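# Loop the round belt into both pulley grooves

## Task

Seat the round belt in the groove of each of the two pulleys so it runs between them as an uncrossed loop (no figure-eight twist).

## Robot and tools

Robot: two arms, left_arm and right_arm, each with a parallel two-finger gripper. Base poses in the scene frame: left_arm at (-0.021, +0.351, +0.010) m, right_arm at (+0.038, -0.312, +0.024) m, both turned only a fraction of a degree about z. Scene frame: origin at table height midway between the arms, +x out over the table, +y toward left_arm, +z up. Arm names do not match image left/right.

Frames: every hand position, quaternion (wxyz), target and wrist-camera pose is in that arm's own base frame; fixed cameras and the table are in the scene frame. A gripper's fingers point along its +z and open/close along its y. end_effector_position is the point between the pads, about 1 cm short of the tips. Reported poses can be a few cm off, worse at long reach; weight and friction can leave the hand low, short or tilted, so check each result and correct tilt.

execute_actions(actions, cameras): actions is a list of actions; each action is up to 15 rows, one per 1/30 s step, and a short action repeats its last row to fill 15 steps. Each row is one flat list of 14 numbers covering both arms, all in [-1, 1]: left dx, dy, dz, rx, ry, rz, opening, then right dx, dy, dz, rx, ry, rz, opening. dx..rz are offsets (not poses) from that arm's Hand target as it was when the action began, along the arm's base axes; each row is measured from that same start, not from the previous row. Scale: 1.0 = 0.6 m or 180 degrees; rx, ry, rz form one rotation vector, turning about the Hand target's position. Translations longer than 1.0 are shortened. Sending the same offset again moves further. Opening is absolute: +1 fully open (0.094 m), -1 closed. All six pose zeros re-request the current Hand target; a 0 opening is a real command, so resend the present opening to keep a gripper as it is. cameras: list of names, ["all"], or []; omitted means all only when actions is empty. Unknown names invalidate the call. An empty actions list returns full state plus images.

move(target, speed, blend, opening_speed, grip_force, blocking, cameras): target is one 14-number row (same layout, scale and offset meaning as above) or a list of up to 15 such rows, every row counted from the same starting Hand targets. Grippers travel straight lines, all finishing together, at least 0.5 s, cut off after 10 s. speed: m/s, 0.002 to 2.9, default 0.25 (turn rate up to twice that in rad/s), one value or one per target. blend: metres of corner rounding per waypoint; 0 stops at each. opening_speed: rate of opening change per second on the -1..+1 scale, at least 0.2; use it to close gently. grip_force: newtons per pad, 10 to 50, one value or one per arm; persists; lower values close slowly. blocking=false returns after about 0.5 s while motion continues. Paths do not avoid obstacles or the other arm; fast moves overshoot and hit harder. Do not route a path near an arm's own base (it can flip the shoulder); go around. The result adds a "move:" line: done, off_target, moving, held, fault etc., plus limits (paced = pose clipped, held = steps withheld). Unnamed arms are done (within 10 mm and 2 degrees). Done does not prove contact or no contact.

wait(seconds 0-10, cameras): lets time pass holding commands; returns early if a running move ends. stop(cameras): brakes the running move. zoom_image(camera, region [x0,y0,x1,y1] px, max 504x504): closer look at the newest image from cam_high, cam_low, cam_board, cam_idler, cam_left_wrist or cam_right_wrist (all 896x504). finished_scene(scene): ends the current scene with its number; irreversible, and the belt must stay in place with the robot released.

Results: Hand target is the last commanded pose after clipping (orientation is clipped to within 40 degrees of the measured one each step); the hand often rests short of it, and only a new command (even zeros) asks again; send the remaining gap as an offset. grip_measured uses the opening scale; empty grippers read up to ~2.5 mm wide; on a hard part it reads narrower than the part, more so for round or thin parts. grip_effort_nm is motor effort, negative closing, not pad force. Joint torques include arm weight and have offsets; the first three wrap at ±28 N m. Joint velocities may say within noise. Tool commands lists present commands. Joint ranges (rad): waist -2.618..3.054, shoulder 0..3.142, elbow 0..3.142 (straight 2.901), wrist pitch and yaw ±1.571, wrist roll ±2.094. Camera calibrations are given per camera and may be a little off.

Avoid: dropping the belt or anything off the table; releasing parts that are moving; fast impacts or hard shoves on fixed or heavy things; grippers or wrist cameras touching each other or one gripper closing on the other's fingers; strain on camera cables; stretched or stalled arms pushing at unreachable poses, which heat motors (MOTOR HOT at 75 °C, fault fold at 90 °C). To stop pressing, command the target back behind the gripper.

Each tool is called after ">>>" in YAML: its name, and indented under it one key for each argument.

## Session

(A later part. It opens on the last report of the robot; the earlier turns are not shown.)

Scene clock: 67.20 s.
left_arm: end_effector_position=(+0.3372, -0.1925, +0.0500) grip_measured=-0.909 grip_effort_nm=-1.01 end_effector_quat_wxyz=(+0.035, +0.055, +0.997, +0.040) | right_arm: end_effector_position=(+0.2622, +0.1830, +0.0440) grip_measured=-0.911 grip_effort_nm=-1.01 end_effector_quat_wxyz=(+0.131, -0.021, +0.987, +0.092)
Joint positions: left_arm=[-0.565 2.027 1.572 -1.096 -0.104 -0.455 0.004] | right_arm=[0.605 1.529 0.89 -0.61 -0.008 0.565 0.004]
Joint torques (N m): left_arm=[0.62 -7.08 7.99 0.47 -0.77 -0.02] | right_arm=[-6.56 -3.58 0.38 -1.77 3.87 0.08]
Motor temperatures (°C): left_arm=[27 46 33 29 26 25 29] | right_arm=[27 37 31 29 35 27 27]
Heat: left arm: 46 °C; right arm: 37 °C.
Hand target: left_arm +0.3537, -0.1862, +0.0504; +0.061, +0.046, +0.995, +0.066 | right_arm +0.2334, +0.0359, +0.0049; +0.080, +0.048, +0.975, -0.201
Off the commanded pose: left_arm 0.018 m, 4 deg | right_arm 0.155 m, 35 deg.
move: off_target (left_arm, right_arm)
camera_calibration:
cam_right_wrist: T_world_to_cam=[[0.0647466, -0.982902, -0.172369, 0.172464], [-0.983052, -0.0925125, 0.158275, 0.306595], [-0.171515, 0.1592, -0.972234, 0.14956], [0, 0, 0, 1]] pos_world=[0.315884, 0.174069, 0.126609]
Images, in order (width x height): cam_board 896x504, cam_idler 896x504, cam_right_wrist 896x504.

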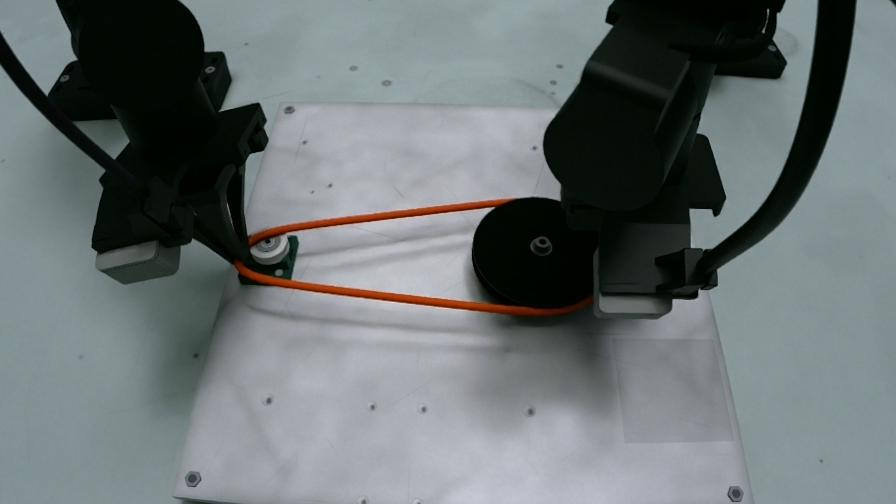

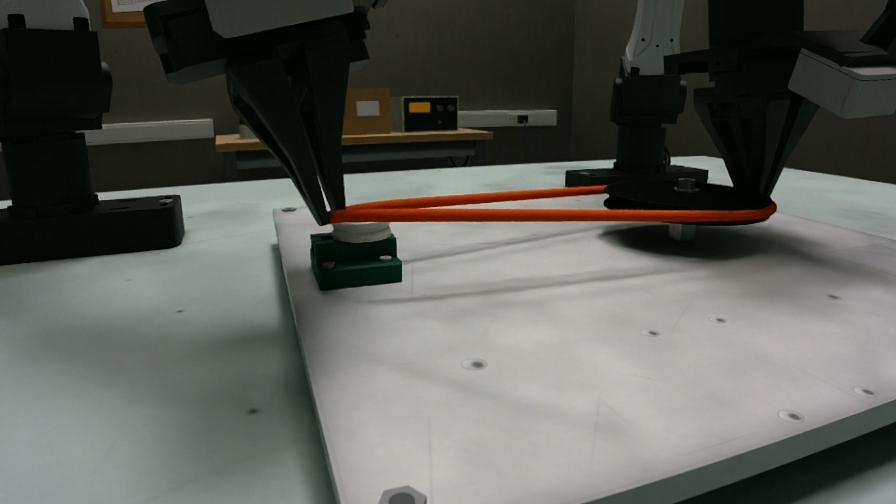

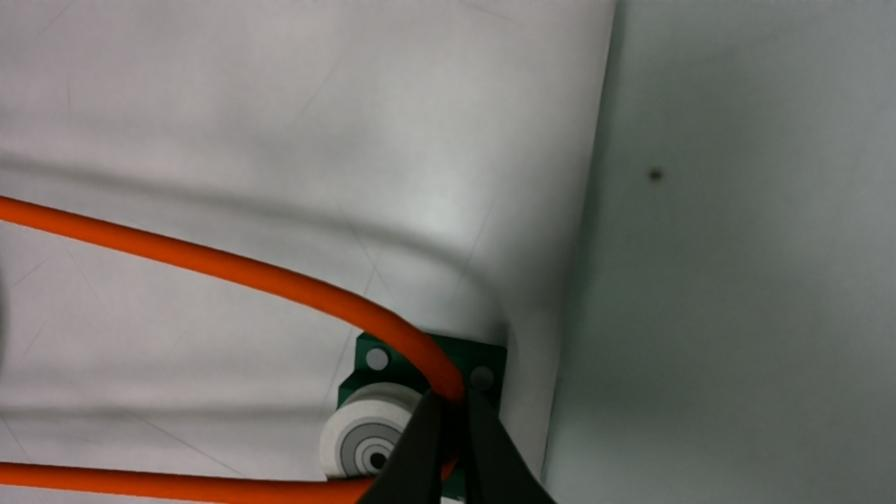

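>>> move:
  target: [0,0,0,0,0,0,-1,-0.06,-0.02,-0.015,0,-0.05,0,-1]
  speed: 0.06
  cameras: ["cam_idler","cam_right_wrist","cam_board"]

>>> zoom_image:
  camera: "cam_idler"
  region: [290, 150, 490, 300]

>>> zoom_image:
  camera: "cam_board"
  region: [190, 170, 390, 320]

Scene clock: 70.23 s.
left_arm: end_effector_position=(+0.3391, -0.1927, +0.0501) grip_measured=-0.909 grip_effort_nm=-1.01 end_effector_quat_wxyz=(+0.039, +0.054, +0.997, +0.041) | right_arm: end_effector_position=(+0.2513, +0.1808, +0.0439) grip_measured=-0.911 grip_effort_nm=-1.01 end_effector_quat_wxyz=(+0.245, -0.005, +0.961, +0.126)
Joint positions: left_arm=[-0.565 2.027 1.572 -1.089 -0.109 -0.455 0.004] | right_arm=[0.683 1.324 0.611 -0.309 0.106 0.643 0.004]
Joint torques (N m): left_arm=[0.61 -7.06 8.01 0.42 -0.72 -0.02] | right_arm=[-4.94 -2.86 0.05 -2.27 3.51 0.07]
Heat: left arm: 45 °C; right arm: 37 °C.
Hand target: left_arm +0.3537, -0.1862, +0.0504; +0.061, +0.046, +0.995, +0.066 | right_arm +0.1974, +0.0240, -0.0041; +0.156, +0.064, +0.966, -0.197
Off the commanded pose: left_arm 0.016 m, 4 deg | right_arm 0.173 m, 39 deg.
move: off_target (left_arm, right_arm)
camera_calibration:
cam_right_wrist: T_world_to_cam=[[0.0711829, -0.968874, -0.2371, 0.169646], [-0.995792, -0.0552725, -0.0730969, 0.302178], [0.0577166, 0.241305, -0.968731, 0.0752956], [0, 0, 0, 1]] pos_world=[0.284484, 0.162898, 0.135252]
Images, in order (width x height): cam_board 896x504, cam_idler 896x504, cam_right_wrist 896x504.

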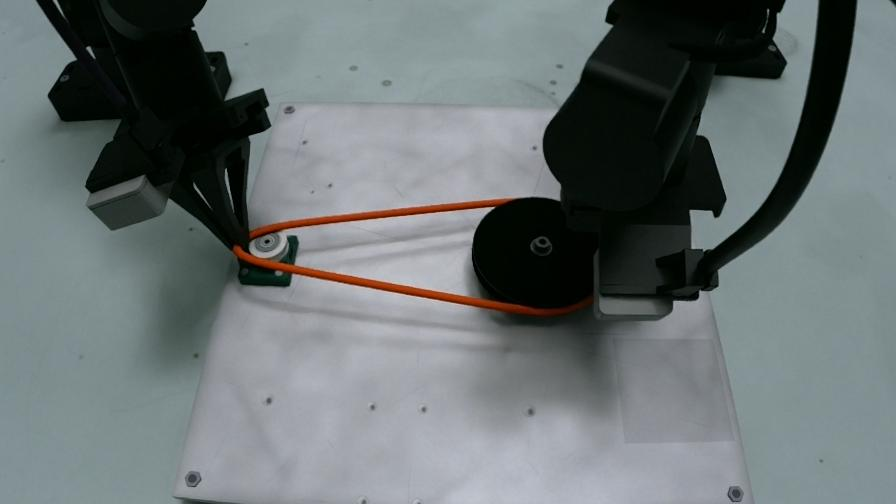

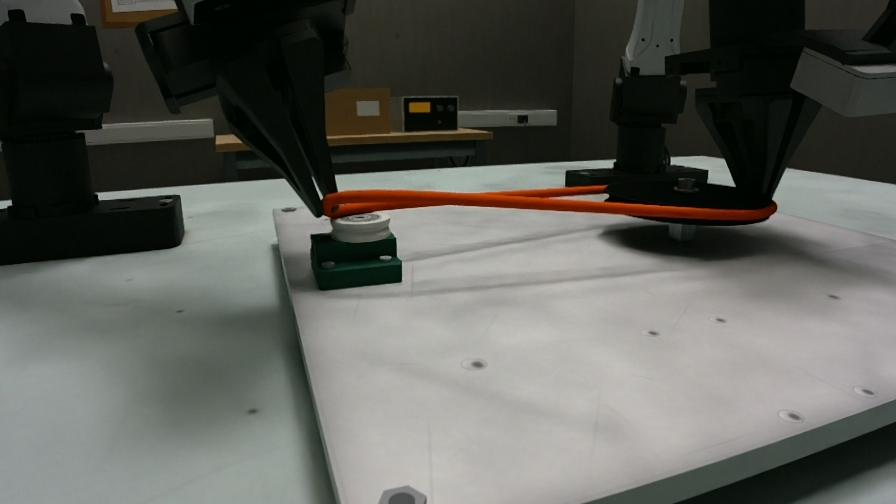

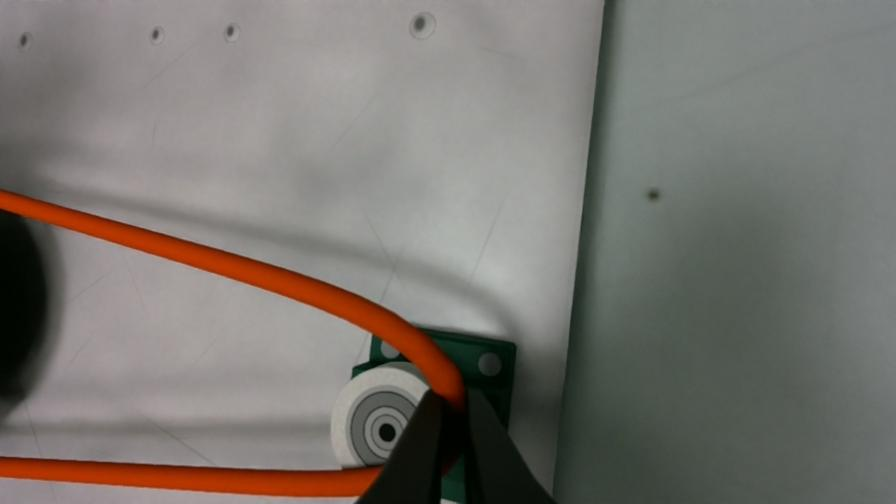

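Scaled by 2.520 from the camera's 896x504 image, which has a finer 1280x720 frame.

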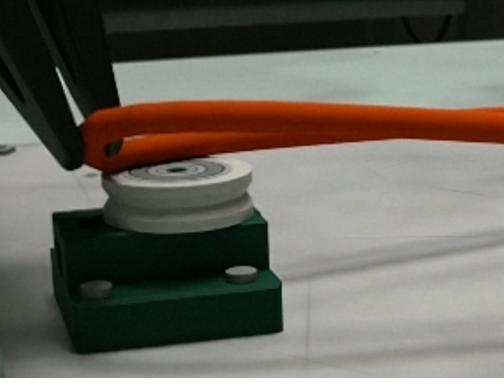

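Scaled by 2.520 from the camera's 896x504 image, which has a finer 1280x720 frame.

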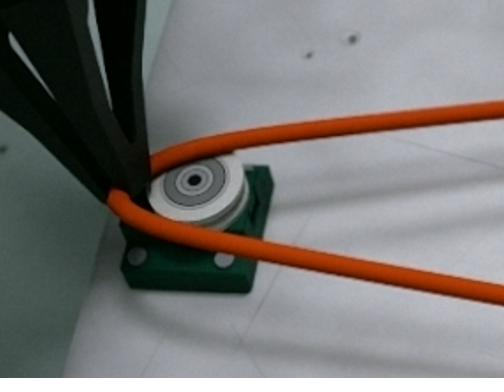

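>>> move:
  target:
    - [0,0,0,0,0,0,-1,-0.03,-0.02,-0.03,0,0,0,-1]
    - [0,0,0,0,0,0,-1,-0.03,-0.02,-0.03,0,0.09,0,-1]
  speed: 0.06
  cameras: ["cam_idler","cam_right_wrist","cam_board"]

>>> zoom_image:
  camera: "cam_idler"
  region: [290, 150, 490, 300]

>>> zoom_image:
  camera: "cam_board"
  region: [190, 170, 390, 320]

Scene clock: 79.57 s.
left_arm: end_effector_position=(+0.3455, -0.1863, +0.0444) grip_measured=-0.910 grip_effort_nm=-1.01 end_effector_quat_wxyz=(+0.047, +0.055, +0.995, +0.063) | right_arm: end_effector_position=(+0.1964, +0.0121, -0.0139) grip_measured=-0.990 grip_effort_nm=-0.51 end_effector_quat_wxyz=(+0.063, +0.039, +0.975, -0.212)
Joint positions: left_arm=[-0.563 2.046 1.574 -1.077 -0.156 -0.45 0.004] | right_arm=[0.445 1.53 0.601 -0.734 0.436 0.545 0]
Joint torques (N m): left_arm=[0.43 -8.68 7.91 0.29 -0.25 -0.08] | right_arm=[-1.4 -1.77 3.92 -0.26 -0.23 0.08]
Heat: left arm: 44 °C; right arm: 36 °C.
Hand target: left_arm +0.3537, -0.1862, +0.0505; +0.061, +0.046, +0.995, +0.066 | right_arm +0.1795, +0.0119, -0.0220; +0.019, +0.036, +0.978, -0.204
Off the commanded pose: left_arm 0.010 m, 2 deg | right_arm 0.019 m, 5 deg.
move: off_target (right_arm); limits=paced
camera_calibration:
cam_right_wrist: T_world_to_cam=[[-0.102092, -0.906169, 0.410409, 0.0386569], [-0.94239, 0.220217, 0.251806, 0.224662], [-0.318558, -0.361058, -0.876446, 0.145754], [0, 0, 0, 1]] pos_world=[0.262097, 0.0381807, 0.0553088]
Images, in order (width x height): cam_board 896x504, cam_idler 896x504, cam_right_wrist 896x504.

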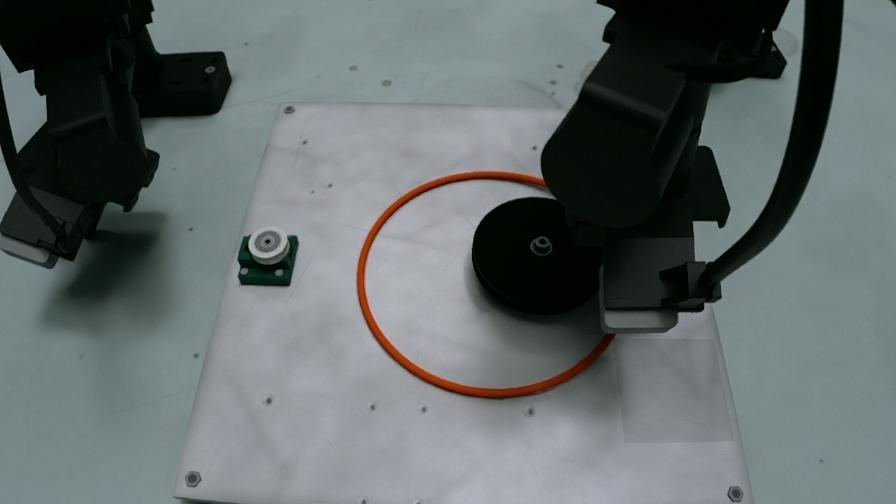

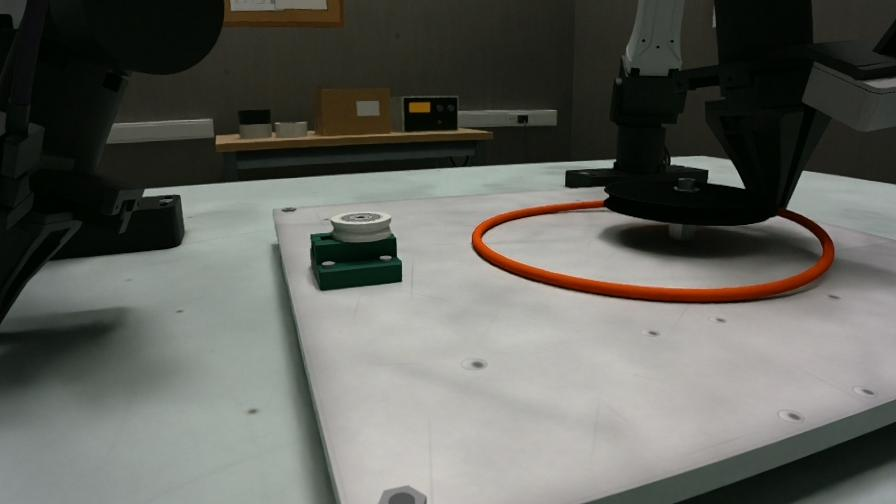

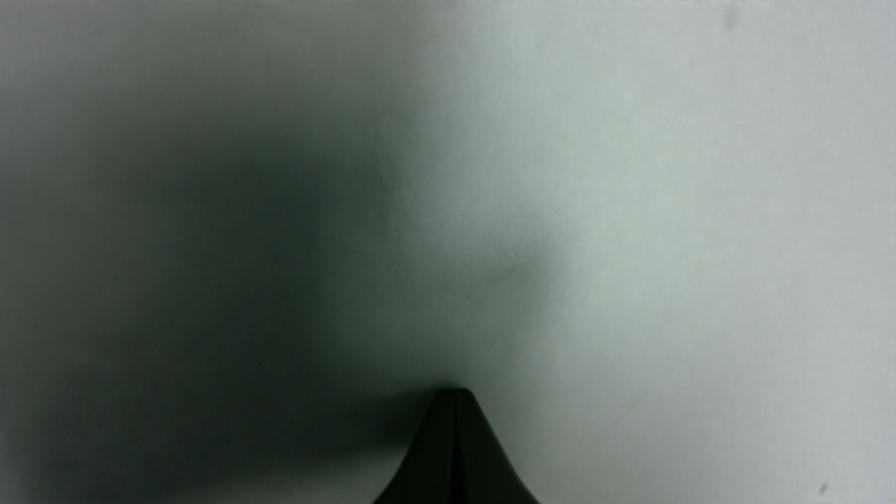

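Scaled by 2.520 from the camera's 896x504 image, which has a finer 1280x720 frame.

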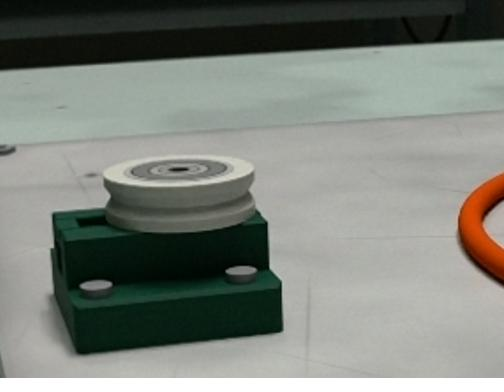

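Scaled by 2.520 from the camera's 896x504 image, which has a finer 1280x720 frame.

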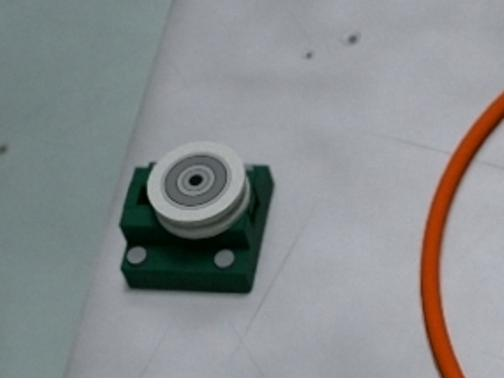

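>>> move:
  target:
    - [0,0,0,0,0,0,-1,0.0,0,0.15,0.13,0,0,-1]
    - [0,-0.01,0,0,0,0,-1,0.125,0.255,0.15,0.13,0,0,-1]
    - [0,-0.01,0,0,0,0,-1,0.125,0.255,0.107,0.13,0,0,-1]
    - [0,-0.01,0,0,0,0,-1,0.125,0.305,0.107,0.13,0,0,-1]
  speed: [0.2,0.25,0.15,0.06]
  blend: [0.02,0,0,0]
  cameras: ["cam_idler","cam_right_wrist","cam_board"]

>>> zoom_image:
  camera: "cam_idler"
  region: [290, 150, 490, 300]

Scene clock: 84.83 s.
left_arm: end_effector_position=(+0.3445, -0.1856, +0.0410) grip_measured=-0.910 grip_effort_nm=-1.01 end_effector_quat_wxyz=(+0.043, +0.050, +0.996, +0.065) | right_arm: end_effector_position=(+0.2487, +0.1877, +0.0398) grip_measured=-0.990 grip_effort_nm=-0.51 end_effector_quat_wxyz=(+0.006, +0.036, +0.999, -0.009)
Joint positions: left_arm=[-0.563 2.056 1.574 -1.08 -0.156 -0.462 0.004] | right_arm=[0.658 1.777 1.197 -0.992 0.021 0.73 0]
Joint torques (N m): left_arm=[-0.81 -8.49 9.4 0.22 -0.26 -0.09] | right_arm=[0.13 -5.45 7.56 0.31 0.02 0.19]
Heat: left arm: 44 °C; right arm: 35 °C.
Hand target: left_arm +0.3538, -0.1922, +0.0504; +0.061, +0.046, +0.995, +0.066 | right_arm +0.2543, +0.1949, +0.0420; +0.011, +0.039, +0.999, -0.001
Off the commanded pose: left_arm 0.015 m, 2 deg | right_arm 0.010 m, 1 deg.
move: off_target (left_arm)
camera_calibration:
cam_right_wrist: T_world_to_cam=[[-0.0708808, -0.997295, 0.0194812, 0.205961], [-0.910561, 0.0726655, 0.406938, 0.235429], [-0.407253, 0.0111053, -0.913248, 0.226485], [0, 0, 0, 1]] pos_world=[0.321207, 0.185781, 0.107019]
Images, in order (width x height): cam_board 896x504, cam_idler 896x504, cam_right_wrist 896x504.

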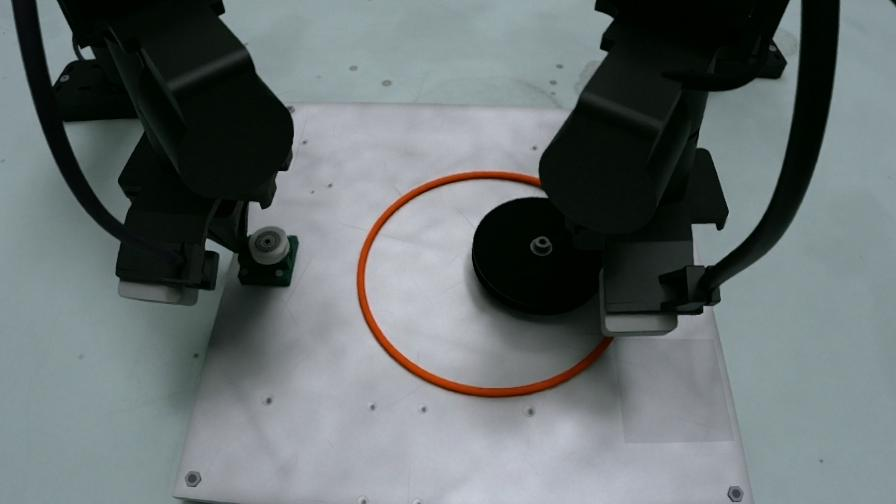

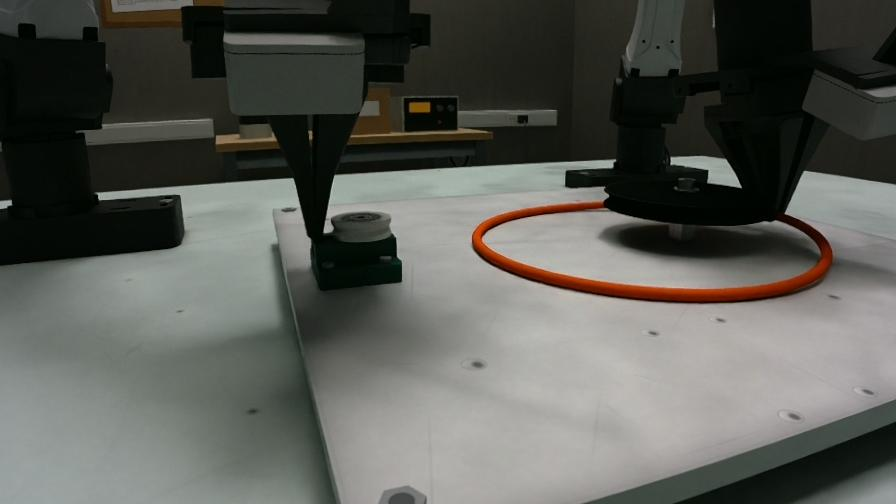

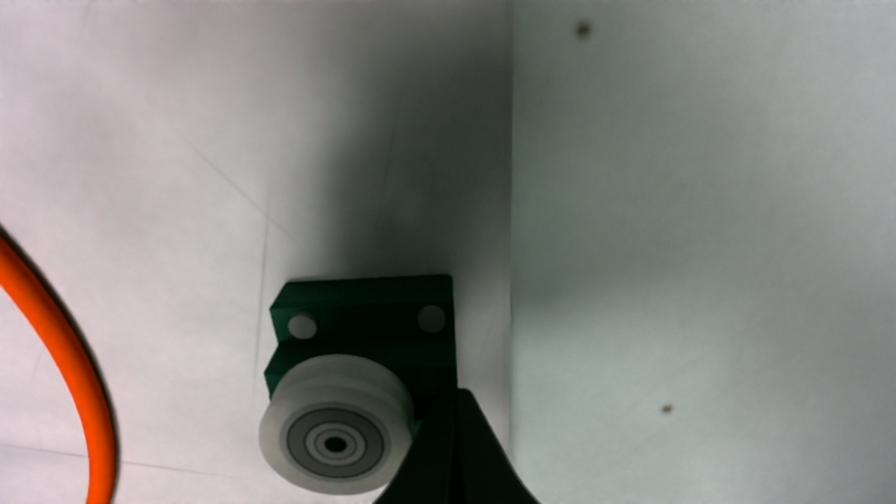

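Scaled by 2.520 from the camera's 896x504 image, which has a finer 1280x720 frame.

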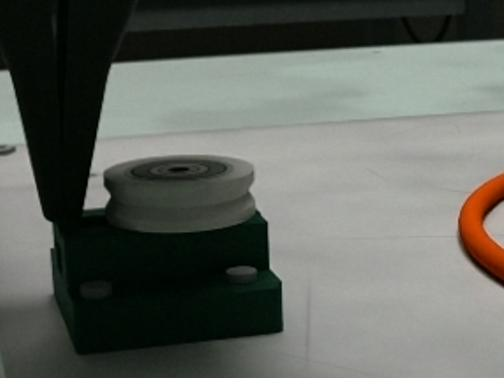

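>>> move:
  target:
    - [0,0,0,0,0,0,-1,0.008,0,0.007,0,0,0,-1]
    - [0,0,0,0,0,0,-1,0.008,0.038,0.007,0,0,0,-1]
  speed: 0.06
  cameras: ["cam_idler","cam_right_wrist"]

>>> zoom_image:
  camera: "cam_idler"
  region: [290, 150, 490, 300]

Scene clock: 88.27 s.
left_arm: end_effector_position=(+0.3445, -0.1856, +0.0410) grip_measured=-0.910 grip_effort_nm=-1.01 end_effector_quat_wxyz=(+0.043, +0.050, +0.996, +0.065) | right_arm: end_effector_position=(+0.2517, +0.2023, +0.0437) grip_measured=-0.990 grip_effort_nm=-0.51 end_effector_quat_wxyz=(+0.001, +0.039, +0.999, -0.020)
Joint positions: left_arm=[-0.563 2.056 1.574 -1.08 -0.156 -0.462 0.004] | right_arm=[0.694 1.835 1.286 -1.047 0.032 0.773 0]
Joint torques (N m): left_arm=[-0.81 -8.47 9.39 0.21 -0.26 -0.09] | right_arm=[0.88 -5.83 7.9 0.53 -0.06 0.2]
Heat: left arm: 44 °C; right arm: 35 °C.
Hand target: left_arm +0.3538, -0.1922, +0.0504; +0.061, +0.046, +0.995, +0.066 | right_arm +0.2592, +0.2177, +0.0463; +0.011, +0.039, +0.999, -0.001
Off the commanded pose: left_arm 0.015 m, 2 deg | right_arm 0.017 m, 2 deg.
move: off_target (left_arm, right_arm)
camera_calibration:
cam_right_wrist: T_world_to_cam=[[-0.0775331, -0.996037, 0.0435753, 0.221099], [-0.905461, 0.0886413, 0.415069, 0.230616], [-0.417287, -0.00727413, -0.908746, 0.237184], [0, 0, 0, 1]] pos_world=[0.32493, 0.201506, 0.110184]
Images, in order (width x height): cam_idler 896x504, cam_right_wrist 896x504.

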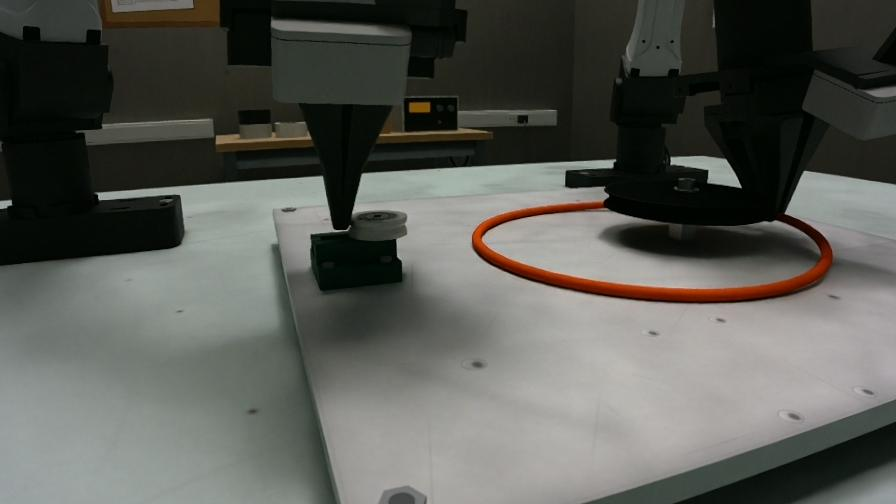

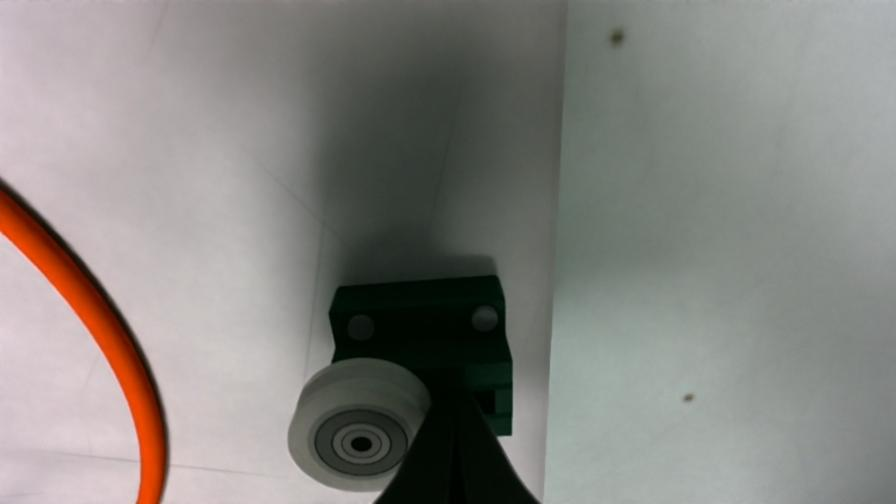

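Scaled by 2.520 from the camera's 896x504 image, which has a finer 1280x720 frame.

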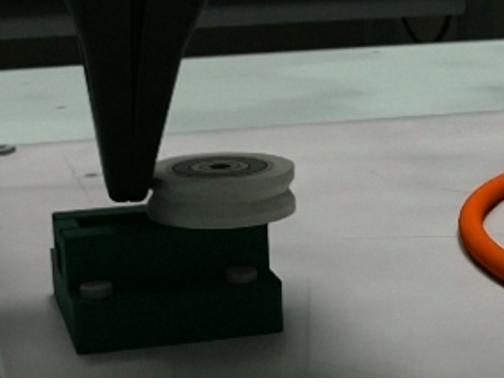

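>>> move:
  target:
    - [0,0,0,0,0,0,-1,-0.005,-0.05,0.0,0,0,0,-1]
    - [0,0,0,0,0,0,-1,-0.005,-0.05,0.09,0,0,0,-0.6]
    - [0,0,0,0,0,0,-1,-0.01,0.107,0.09,0,0,0,-0.6]
  speed: 0.2
  blend: [0.01,0.02,0]
  cameras: ["cam_idler","cam_right_wrist"]

>>> zoom_image:
  camera: "cam_idler"
  region: [290, 150, 490, 300]

Scene clock: 92.37 s.
left_arm: end_effector_position=(+0.3445, -0.1856, +0.0410) grip_measured=-0.910 grip_effort_nm=-1.01 end_effector_quat_wxyz=(+0.043, +0.050, +0.996, +0.065) | right_arm: end_effector_position=(+0.2519, +0.2780, +0.0983) grip_measured=-0.601 grip_effort_nm=0.10 end_effector_quat_wxyz=(+0.015, +0.033, +0.999, -0.004)
Joint positions: left_arm=[-0.563 2.056 1.574 -1.08 -0.156 -0.462 0.004] | right_arm=[0.848 1.959 1.673 -1.272 0.029 0.915 0.019]
Joint torques (N m): left_arm=[-0.81 -8.49 9.39 0.22 -0.26 -0.09] | right_arm=[-0.27 -7.1 8.2 0.18 0.02 0.23]
Heat: left arm: 44 °C; right arm: 36 °C.
Hand target: left_arm +0.3538, -0.1922, +0.0504; +0.061, +0.046, +0.995, +0.066 | right_arm +0.2532, +0.2819, +0.1003; +0.011, +0.039, +0.999, -0.001
Off the commanded pose: left_arm 0.015 m, 2 deg | right_arm 0.005 m, 1 deg.
move: off_target (left_arm); blend cut to 0 m at target 2; target 2's new opening was sent with right_arm's hand 0.012 m and 2 deg from that target
camera_calibration:
cam_right_wrist: T_world_to_cam=[[-0.0661866, -0.997752, 0.0105212, 0.294983], [-0.918263, 0.0650324, 0.390595, 0.213551], [-0.390401, 0.0161909, -0.920502, 0.275244], [0, 0, 0, 1]] pos_world=[0.323076, 0.275976, 0.166847]
Images, in order (width x height): cam_idler 896x504, cam_right_wrist 896x504.

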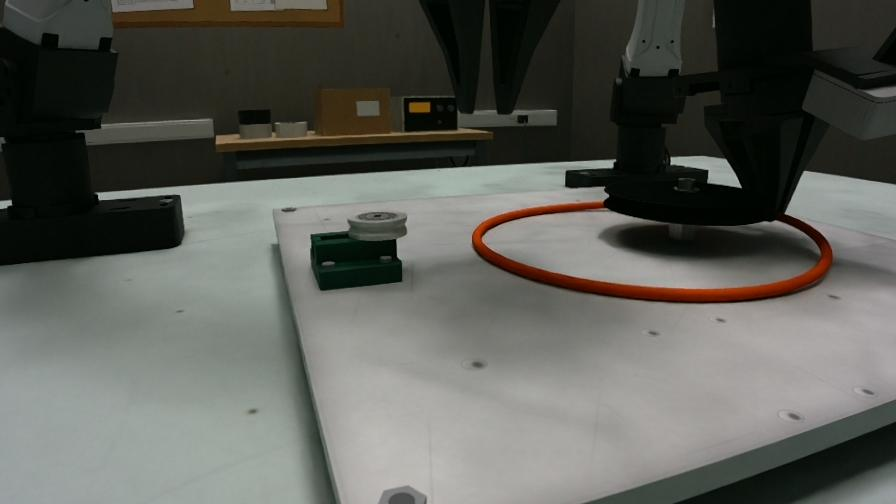

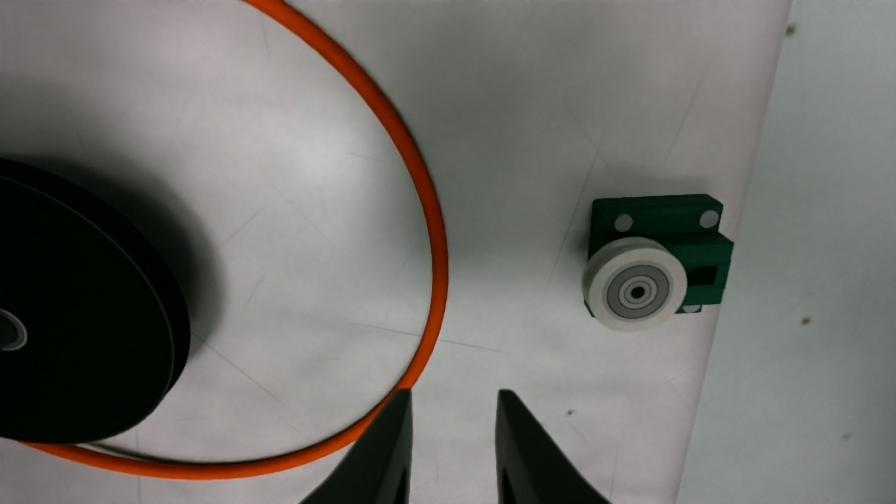

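Scaled by 2.520 from the camera's 896x504 image, which has a finer 1280x720 frame.

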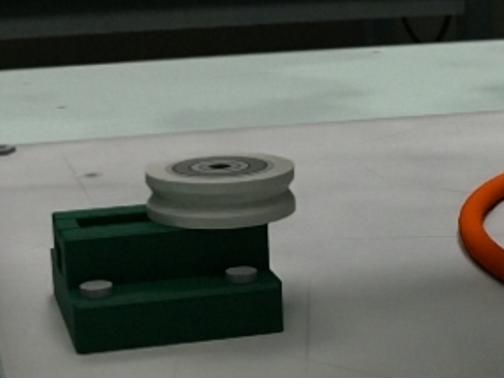

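>>> move:
  target:
    - [0,0,0,0,0,0,-1,0,0.005,-0.11,0,0,0,-0.6]
    - [0,0,0,0,0,0,-1,0,0.005,-0.147,0,0,0,-0.6]
    - [0,0,0,0,0,0,-1,0,0.005,-0.147,0,0,0,-1]
  speed: [0.2,0.06,0.06]
  cameras: ["cam_idler","cam_right_wrist"]

Scene clock: 95.67 s.
left_arm: end_effector_position=(+0.3444, -0.1856, +0.0410) grip_measured=-0.910 grip_effort_nm=-1.01 end_effector_quat_wxyz=(+0.042, +0.050, +0.996, +0.065) | right_arm: end_effector_position=(+0.2557, +0.2824, +0.0203) grip_measured=-0.911 grip_effort_nm=-1.01 end_effector_quat_wxyz=(+0.017, +0.037, +0.999, -0.002)
Joint positions: left_arm=[-0.563 2.056 1.574 -1.08 -0.156 -0.462 0.004] | right_arm=[0.848 2.033 1.464 -0.983 0.029 0.921 0.004]
Joint torques (N m): left_arm=[-0.81 -8.5 9.39 0.22 -0.26 -0.09] | right_arm=[0.1 -7.25 4.72 0.5 0.01 0.18]
Motor temperatures (°C): left_arm=[27 44 35 29 26 25 30] | right_arm=[27 36 32 28 30 27 27]
Heat: left arm: 44 °C; right arm: 36 °C.
Hand target: left_arm +0.3537, -0.1922, +0.0504; +0.061, +0.046, +0.995, +0.066 | right_arm +0.2532, +0.2849, +0.0122; +0.011, +0.039, +0.999, -0.001
Off the commanded pose: left_arm 0.015 m, 2 deg | right_arm 0.009 m, 1 deg.
move: off_target (left_arm)
camera_calibration:
cam_right_wrist: T_world_to_cam=[[-0.0723044, -0.997364, 0.00607089, 0.302005], [-0.919224, 0.0689991, 0.387641, 0.246433], [-0.387038, 0.0224476, -0.92179, 0.202341], [0, 0, 0, 1]] pos_world=[0.326677, 0.279663, 0.089155]
Images, in order (width x height): cam_idler 896x504, cam_right_wrist 896x504.

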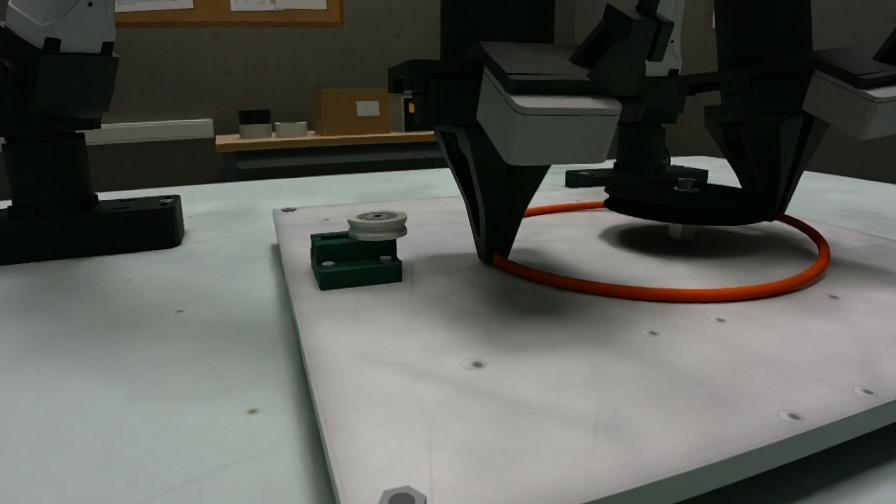

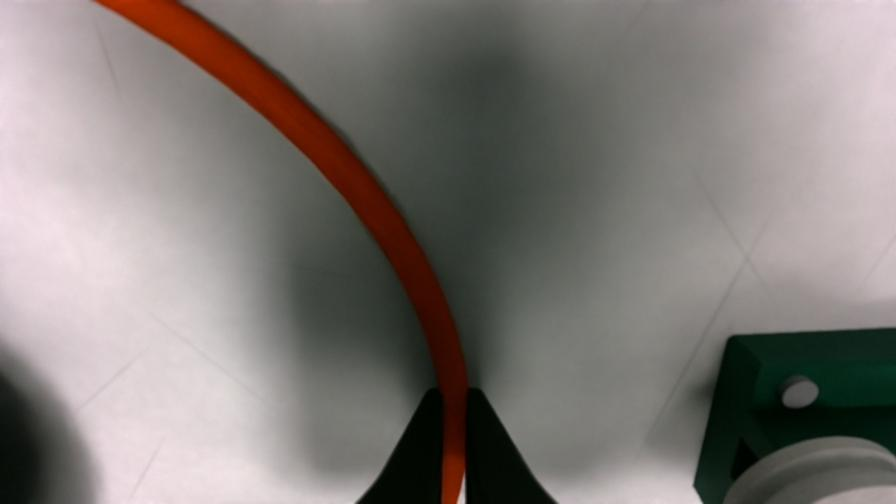

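>>> move:
  target:
    - [0,0.01,0.008,0,0,0,-1,0,-0.01,0.085,0,-0.03,0,-1]
    - [0,0.01,0.008,0,0,0,-1,0,-0.07,0.097,0,-0.05,0,-1]
    - [0,0.01,0.008,0,0,0,-1,0,-0.18,0.088,-0.03,-0.05,0,-1]
  speed: 0.1
  blend: [0.01,0.01,0]
  cameras: ["cam_idler","cam_right_wrist","cam_board"]

>>> zoom_image:
  camera: "cam_idler"
  region: [300, 110, 800, 300]

Scene clock: 98.37 s.
left_arm: end_effector_position=(+0.3489, -0.1911, +0.0437) grip_measured=-0.910 grip_effort_nm=-1.01 end_effector_quat_wxyz=(+0.050, +0.049, +0.996, +0.054) | right_arm: end_effector_position=(+0.2541, +0.2034, +0.0594) grip_measured=-0.911 grip_effort_nm=-1.01 end_effector_quat_wxyz=(+0.081, +0.029, +0.996, -0.005)
Joint positions: left_arm=[-0.564 2.056 1.586 -1.067 -0.143 -0.462 0.004] | right_arm=[0.739 1.705 1.182 -0.937 0.12 0.791 0.004]
Joint torques (N m): left_arm=[0.49 -9.84 8.03 0.06 -0.38 0.06] | right_arm=[-2.18 -8.94 4.26 -0.04 0.9 0.12]
Heat: left arm: 44 °C; right arm: 37 °C.
Hand target: left_arm +0.3537, -0.1861, +0.0552; +0.061, +0.046, +0.995, +0.066 | right_arm +0.2532, +0.1770, +0.0649; +0.091, +0.038, +0.994, -0.045
Off the commanded pose: left_arm 0.013 m, 2 deg | right_arm 0.027 m, 5 deg.
move: off_target (left_arm, right_arm)
camera_calibration:
cam_right_wrist: T_world_to_cam=[[-0.0581119, -0.998278, 0.00798615, 0.219396], [-0.962248, 0.0581416, 0.265893, 0.255611], [-0.2659, 0.0077669, -0.963969, 0.214205], [0, 0, 0, 1]] pos_world=[0.315667, 0.202493, 0.13677]
Images, in order (width x height): cam_board 896x504, cam_idler 896x504, cam_right_wrist 896x504.

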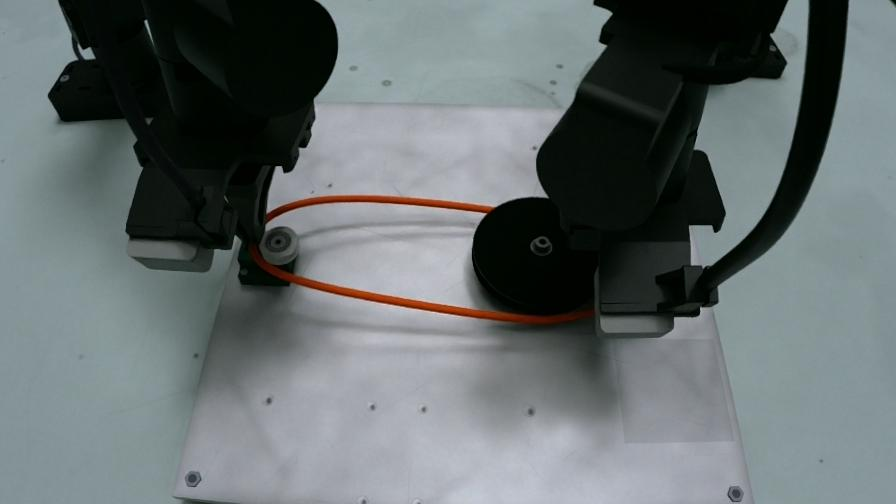

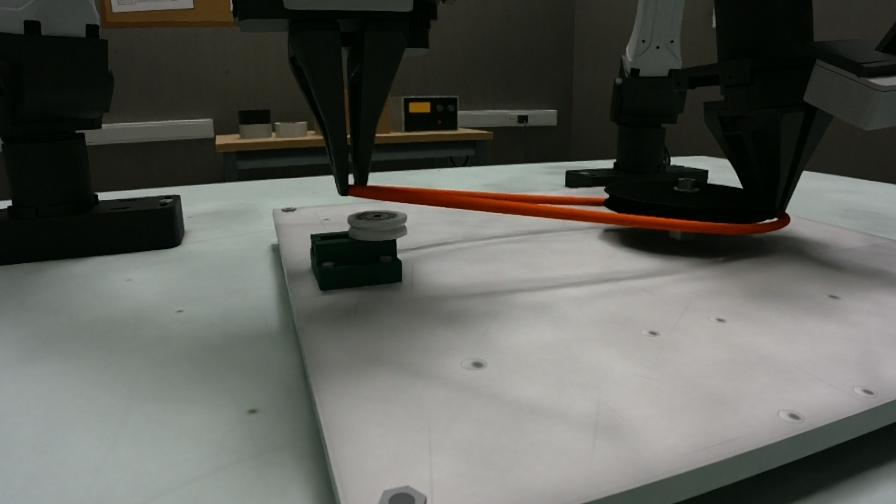

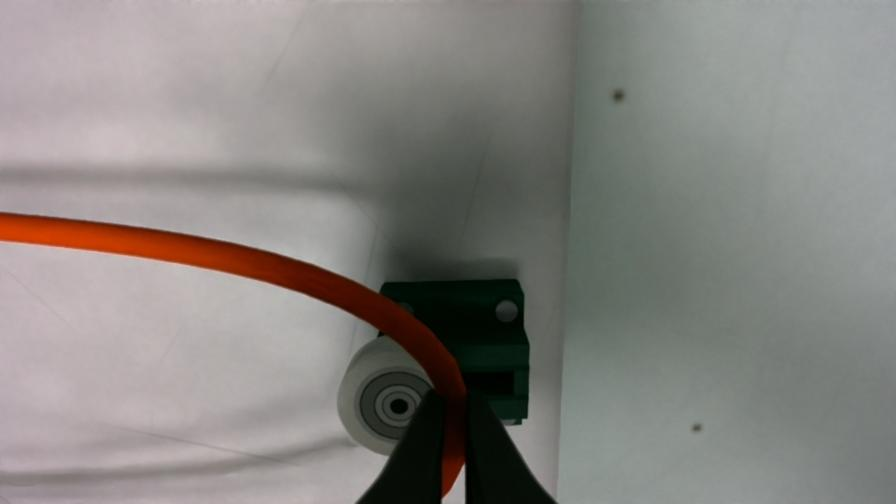

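Scaled by 1.008 from the camera's 896x504 image, which has a finer 1280x720 frame.

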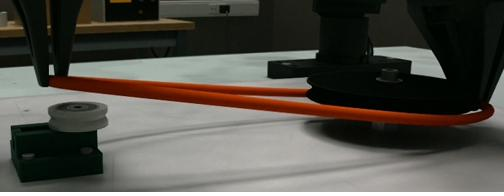

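>>> move:
  target:
    - [0,0.01,0.009,0,0,0,-1,0,-0.05,0.002,-0.02,0,0,-1]
    - [0,0.01,0.009,0,0,0,-1,-0.002,-0.05,-0.04,-0.02,0,0,-1]
  speed: 0.08
  cameras: ["cam_idler","cam_right_wrist","cam_board"]

>>> zoom_image:
  camera: "cam_idler"
  region: [300, 110, 800, 300]

>>> zoom_image:
  camera: "cam_board"
  region: [190, 170, 390, 320]

Scene clock: 100.73 s.
left_arm: end_effector_position=(+0.3490, -0.1912, +0.0437) grip_measured=-0.910 grip_effort_nm=-1.01 end_effector_quat_wxyz=(+0.050, +0.055, +0.996, +0.054) | right_arm: end_effector_position=(+0.2571, +0.1912, +0.0445) grip_measured=-0.911 grip_effort_nm=-1.01 end_effector_quat_wxyz=(+0.096, +0.019, +0.995, +0.004)
Joint positions: left_arm=[-0.564 2.056 1.586 -1.067 -0.143 -0.452 0.004] | right_arm=[0.705 1.672 1.077 -0.827 0.121 0.734 0.004]
Joint torques (N m): left_arm=[1.69 -11.21 7.72 -0.06 -0.38 0.09] | right_arm=[-3.04 -6.78 3.84 -0.32 1.37 0.09]
Heat: left arm: 44 °C; right arm: 37 °C.
Hand target: left_arm +0.3537, -0.1801, +0.0606; +0.061, +0.046, +0.995, +0.066 | right_arm +0.2520, +0.1469, +0.0409; +0.092, +0.035, +0.992, -0.076
Off the commanded pose: left_arm 0.021 m, 2 deg | right_arm 0.045 m, 9 deg.
move: off_target (left_arm, right_arm)
camera_calibration:
cam_right_wrist: T_world_to_cam=[[-0.0369908, -0.999285, -0.00785057, 0.202926], [-0.970534, 0.0340525, 0.238545, 0.271108], [-0.238107, 0.0164432, -0.9711, 0.192243], [0, 0, 0, 1]] pos_world=[0.3164, 0.190388, 0.123609]
Images, in order (width x height): cam_board 896x504, cam_idler 896x504, cam_right_wrist 896x504.

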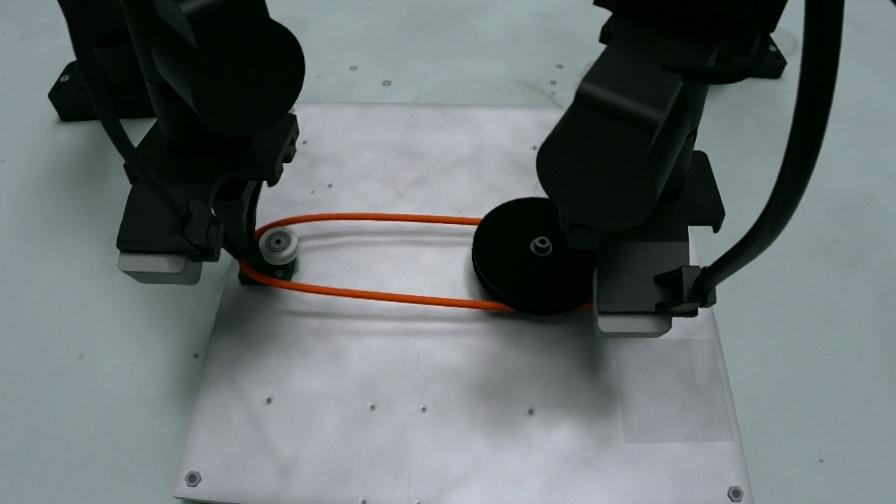

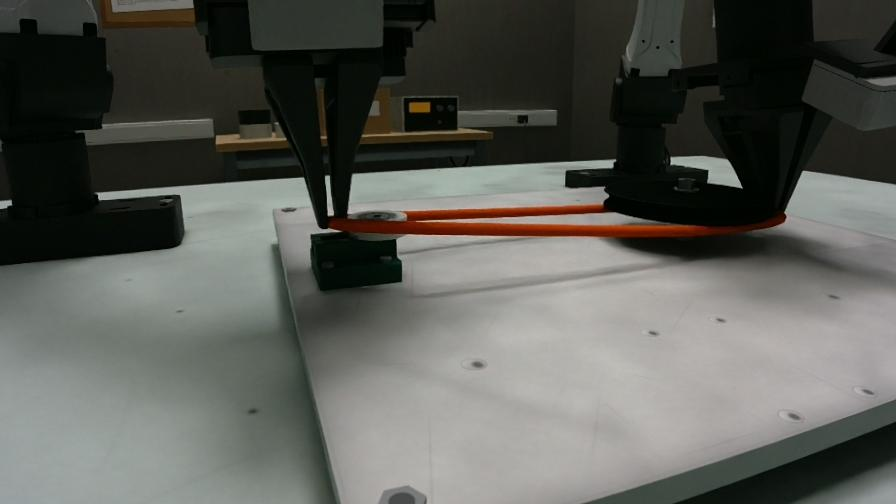

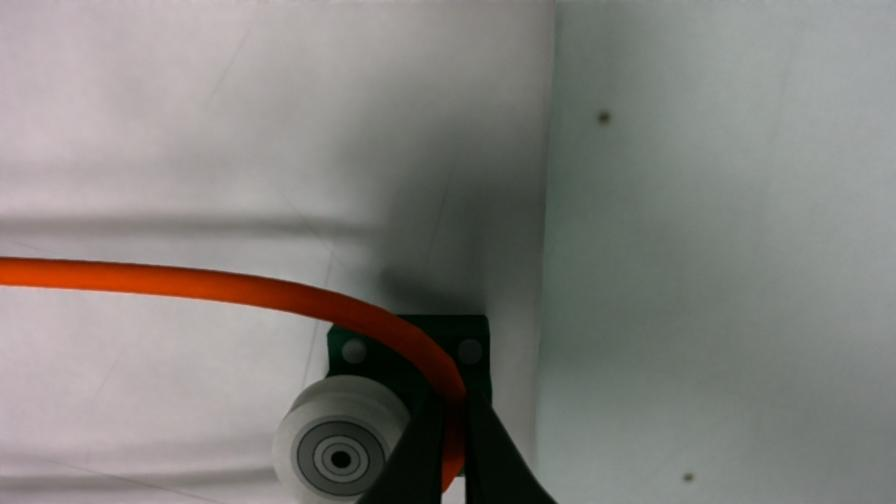

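Scaled by 1.008 from the camera's 896x504 image, which has a finer 1280x720 frame.

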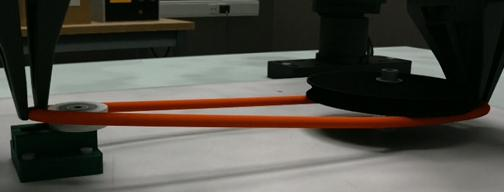

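Scaled by 2.520 from the camera's 896x504 image, which has a finer 1280x720 frame.

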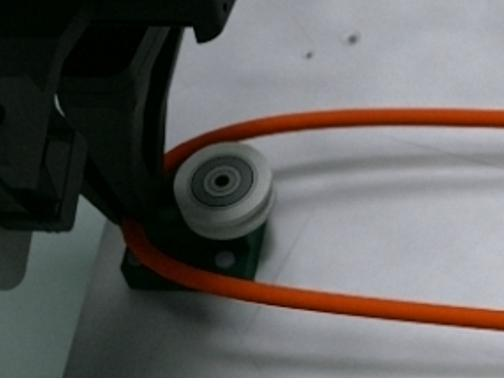

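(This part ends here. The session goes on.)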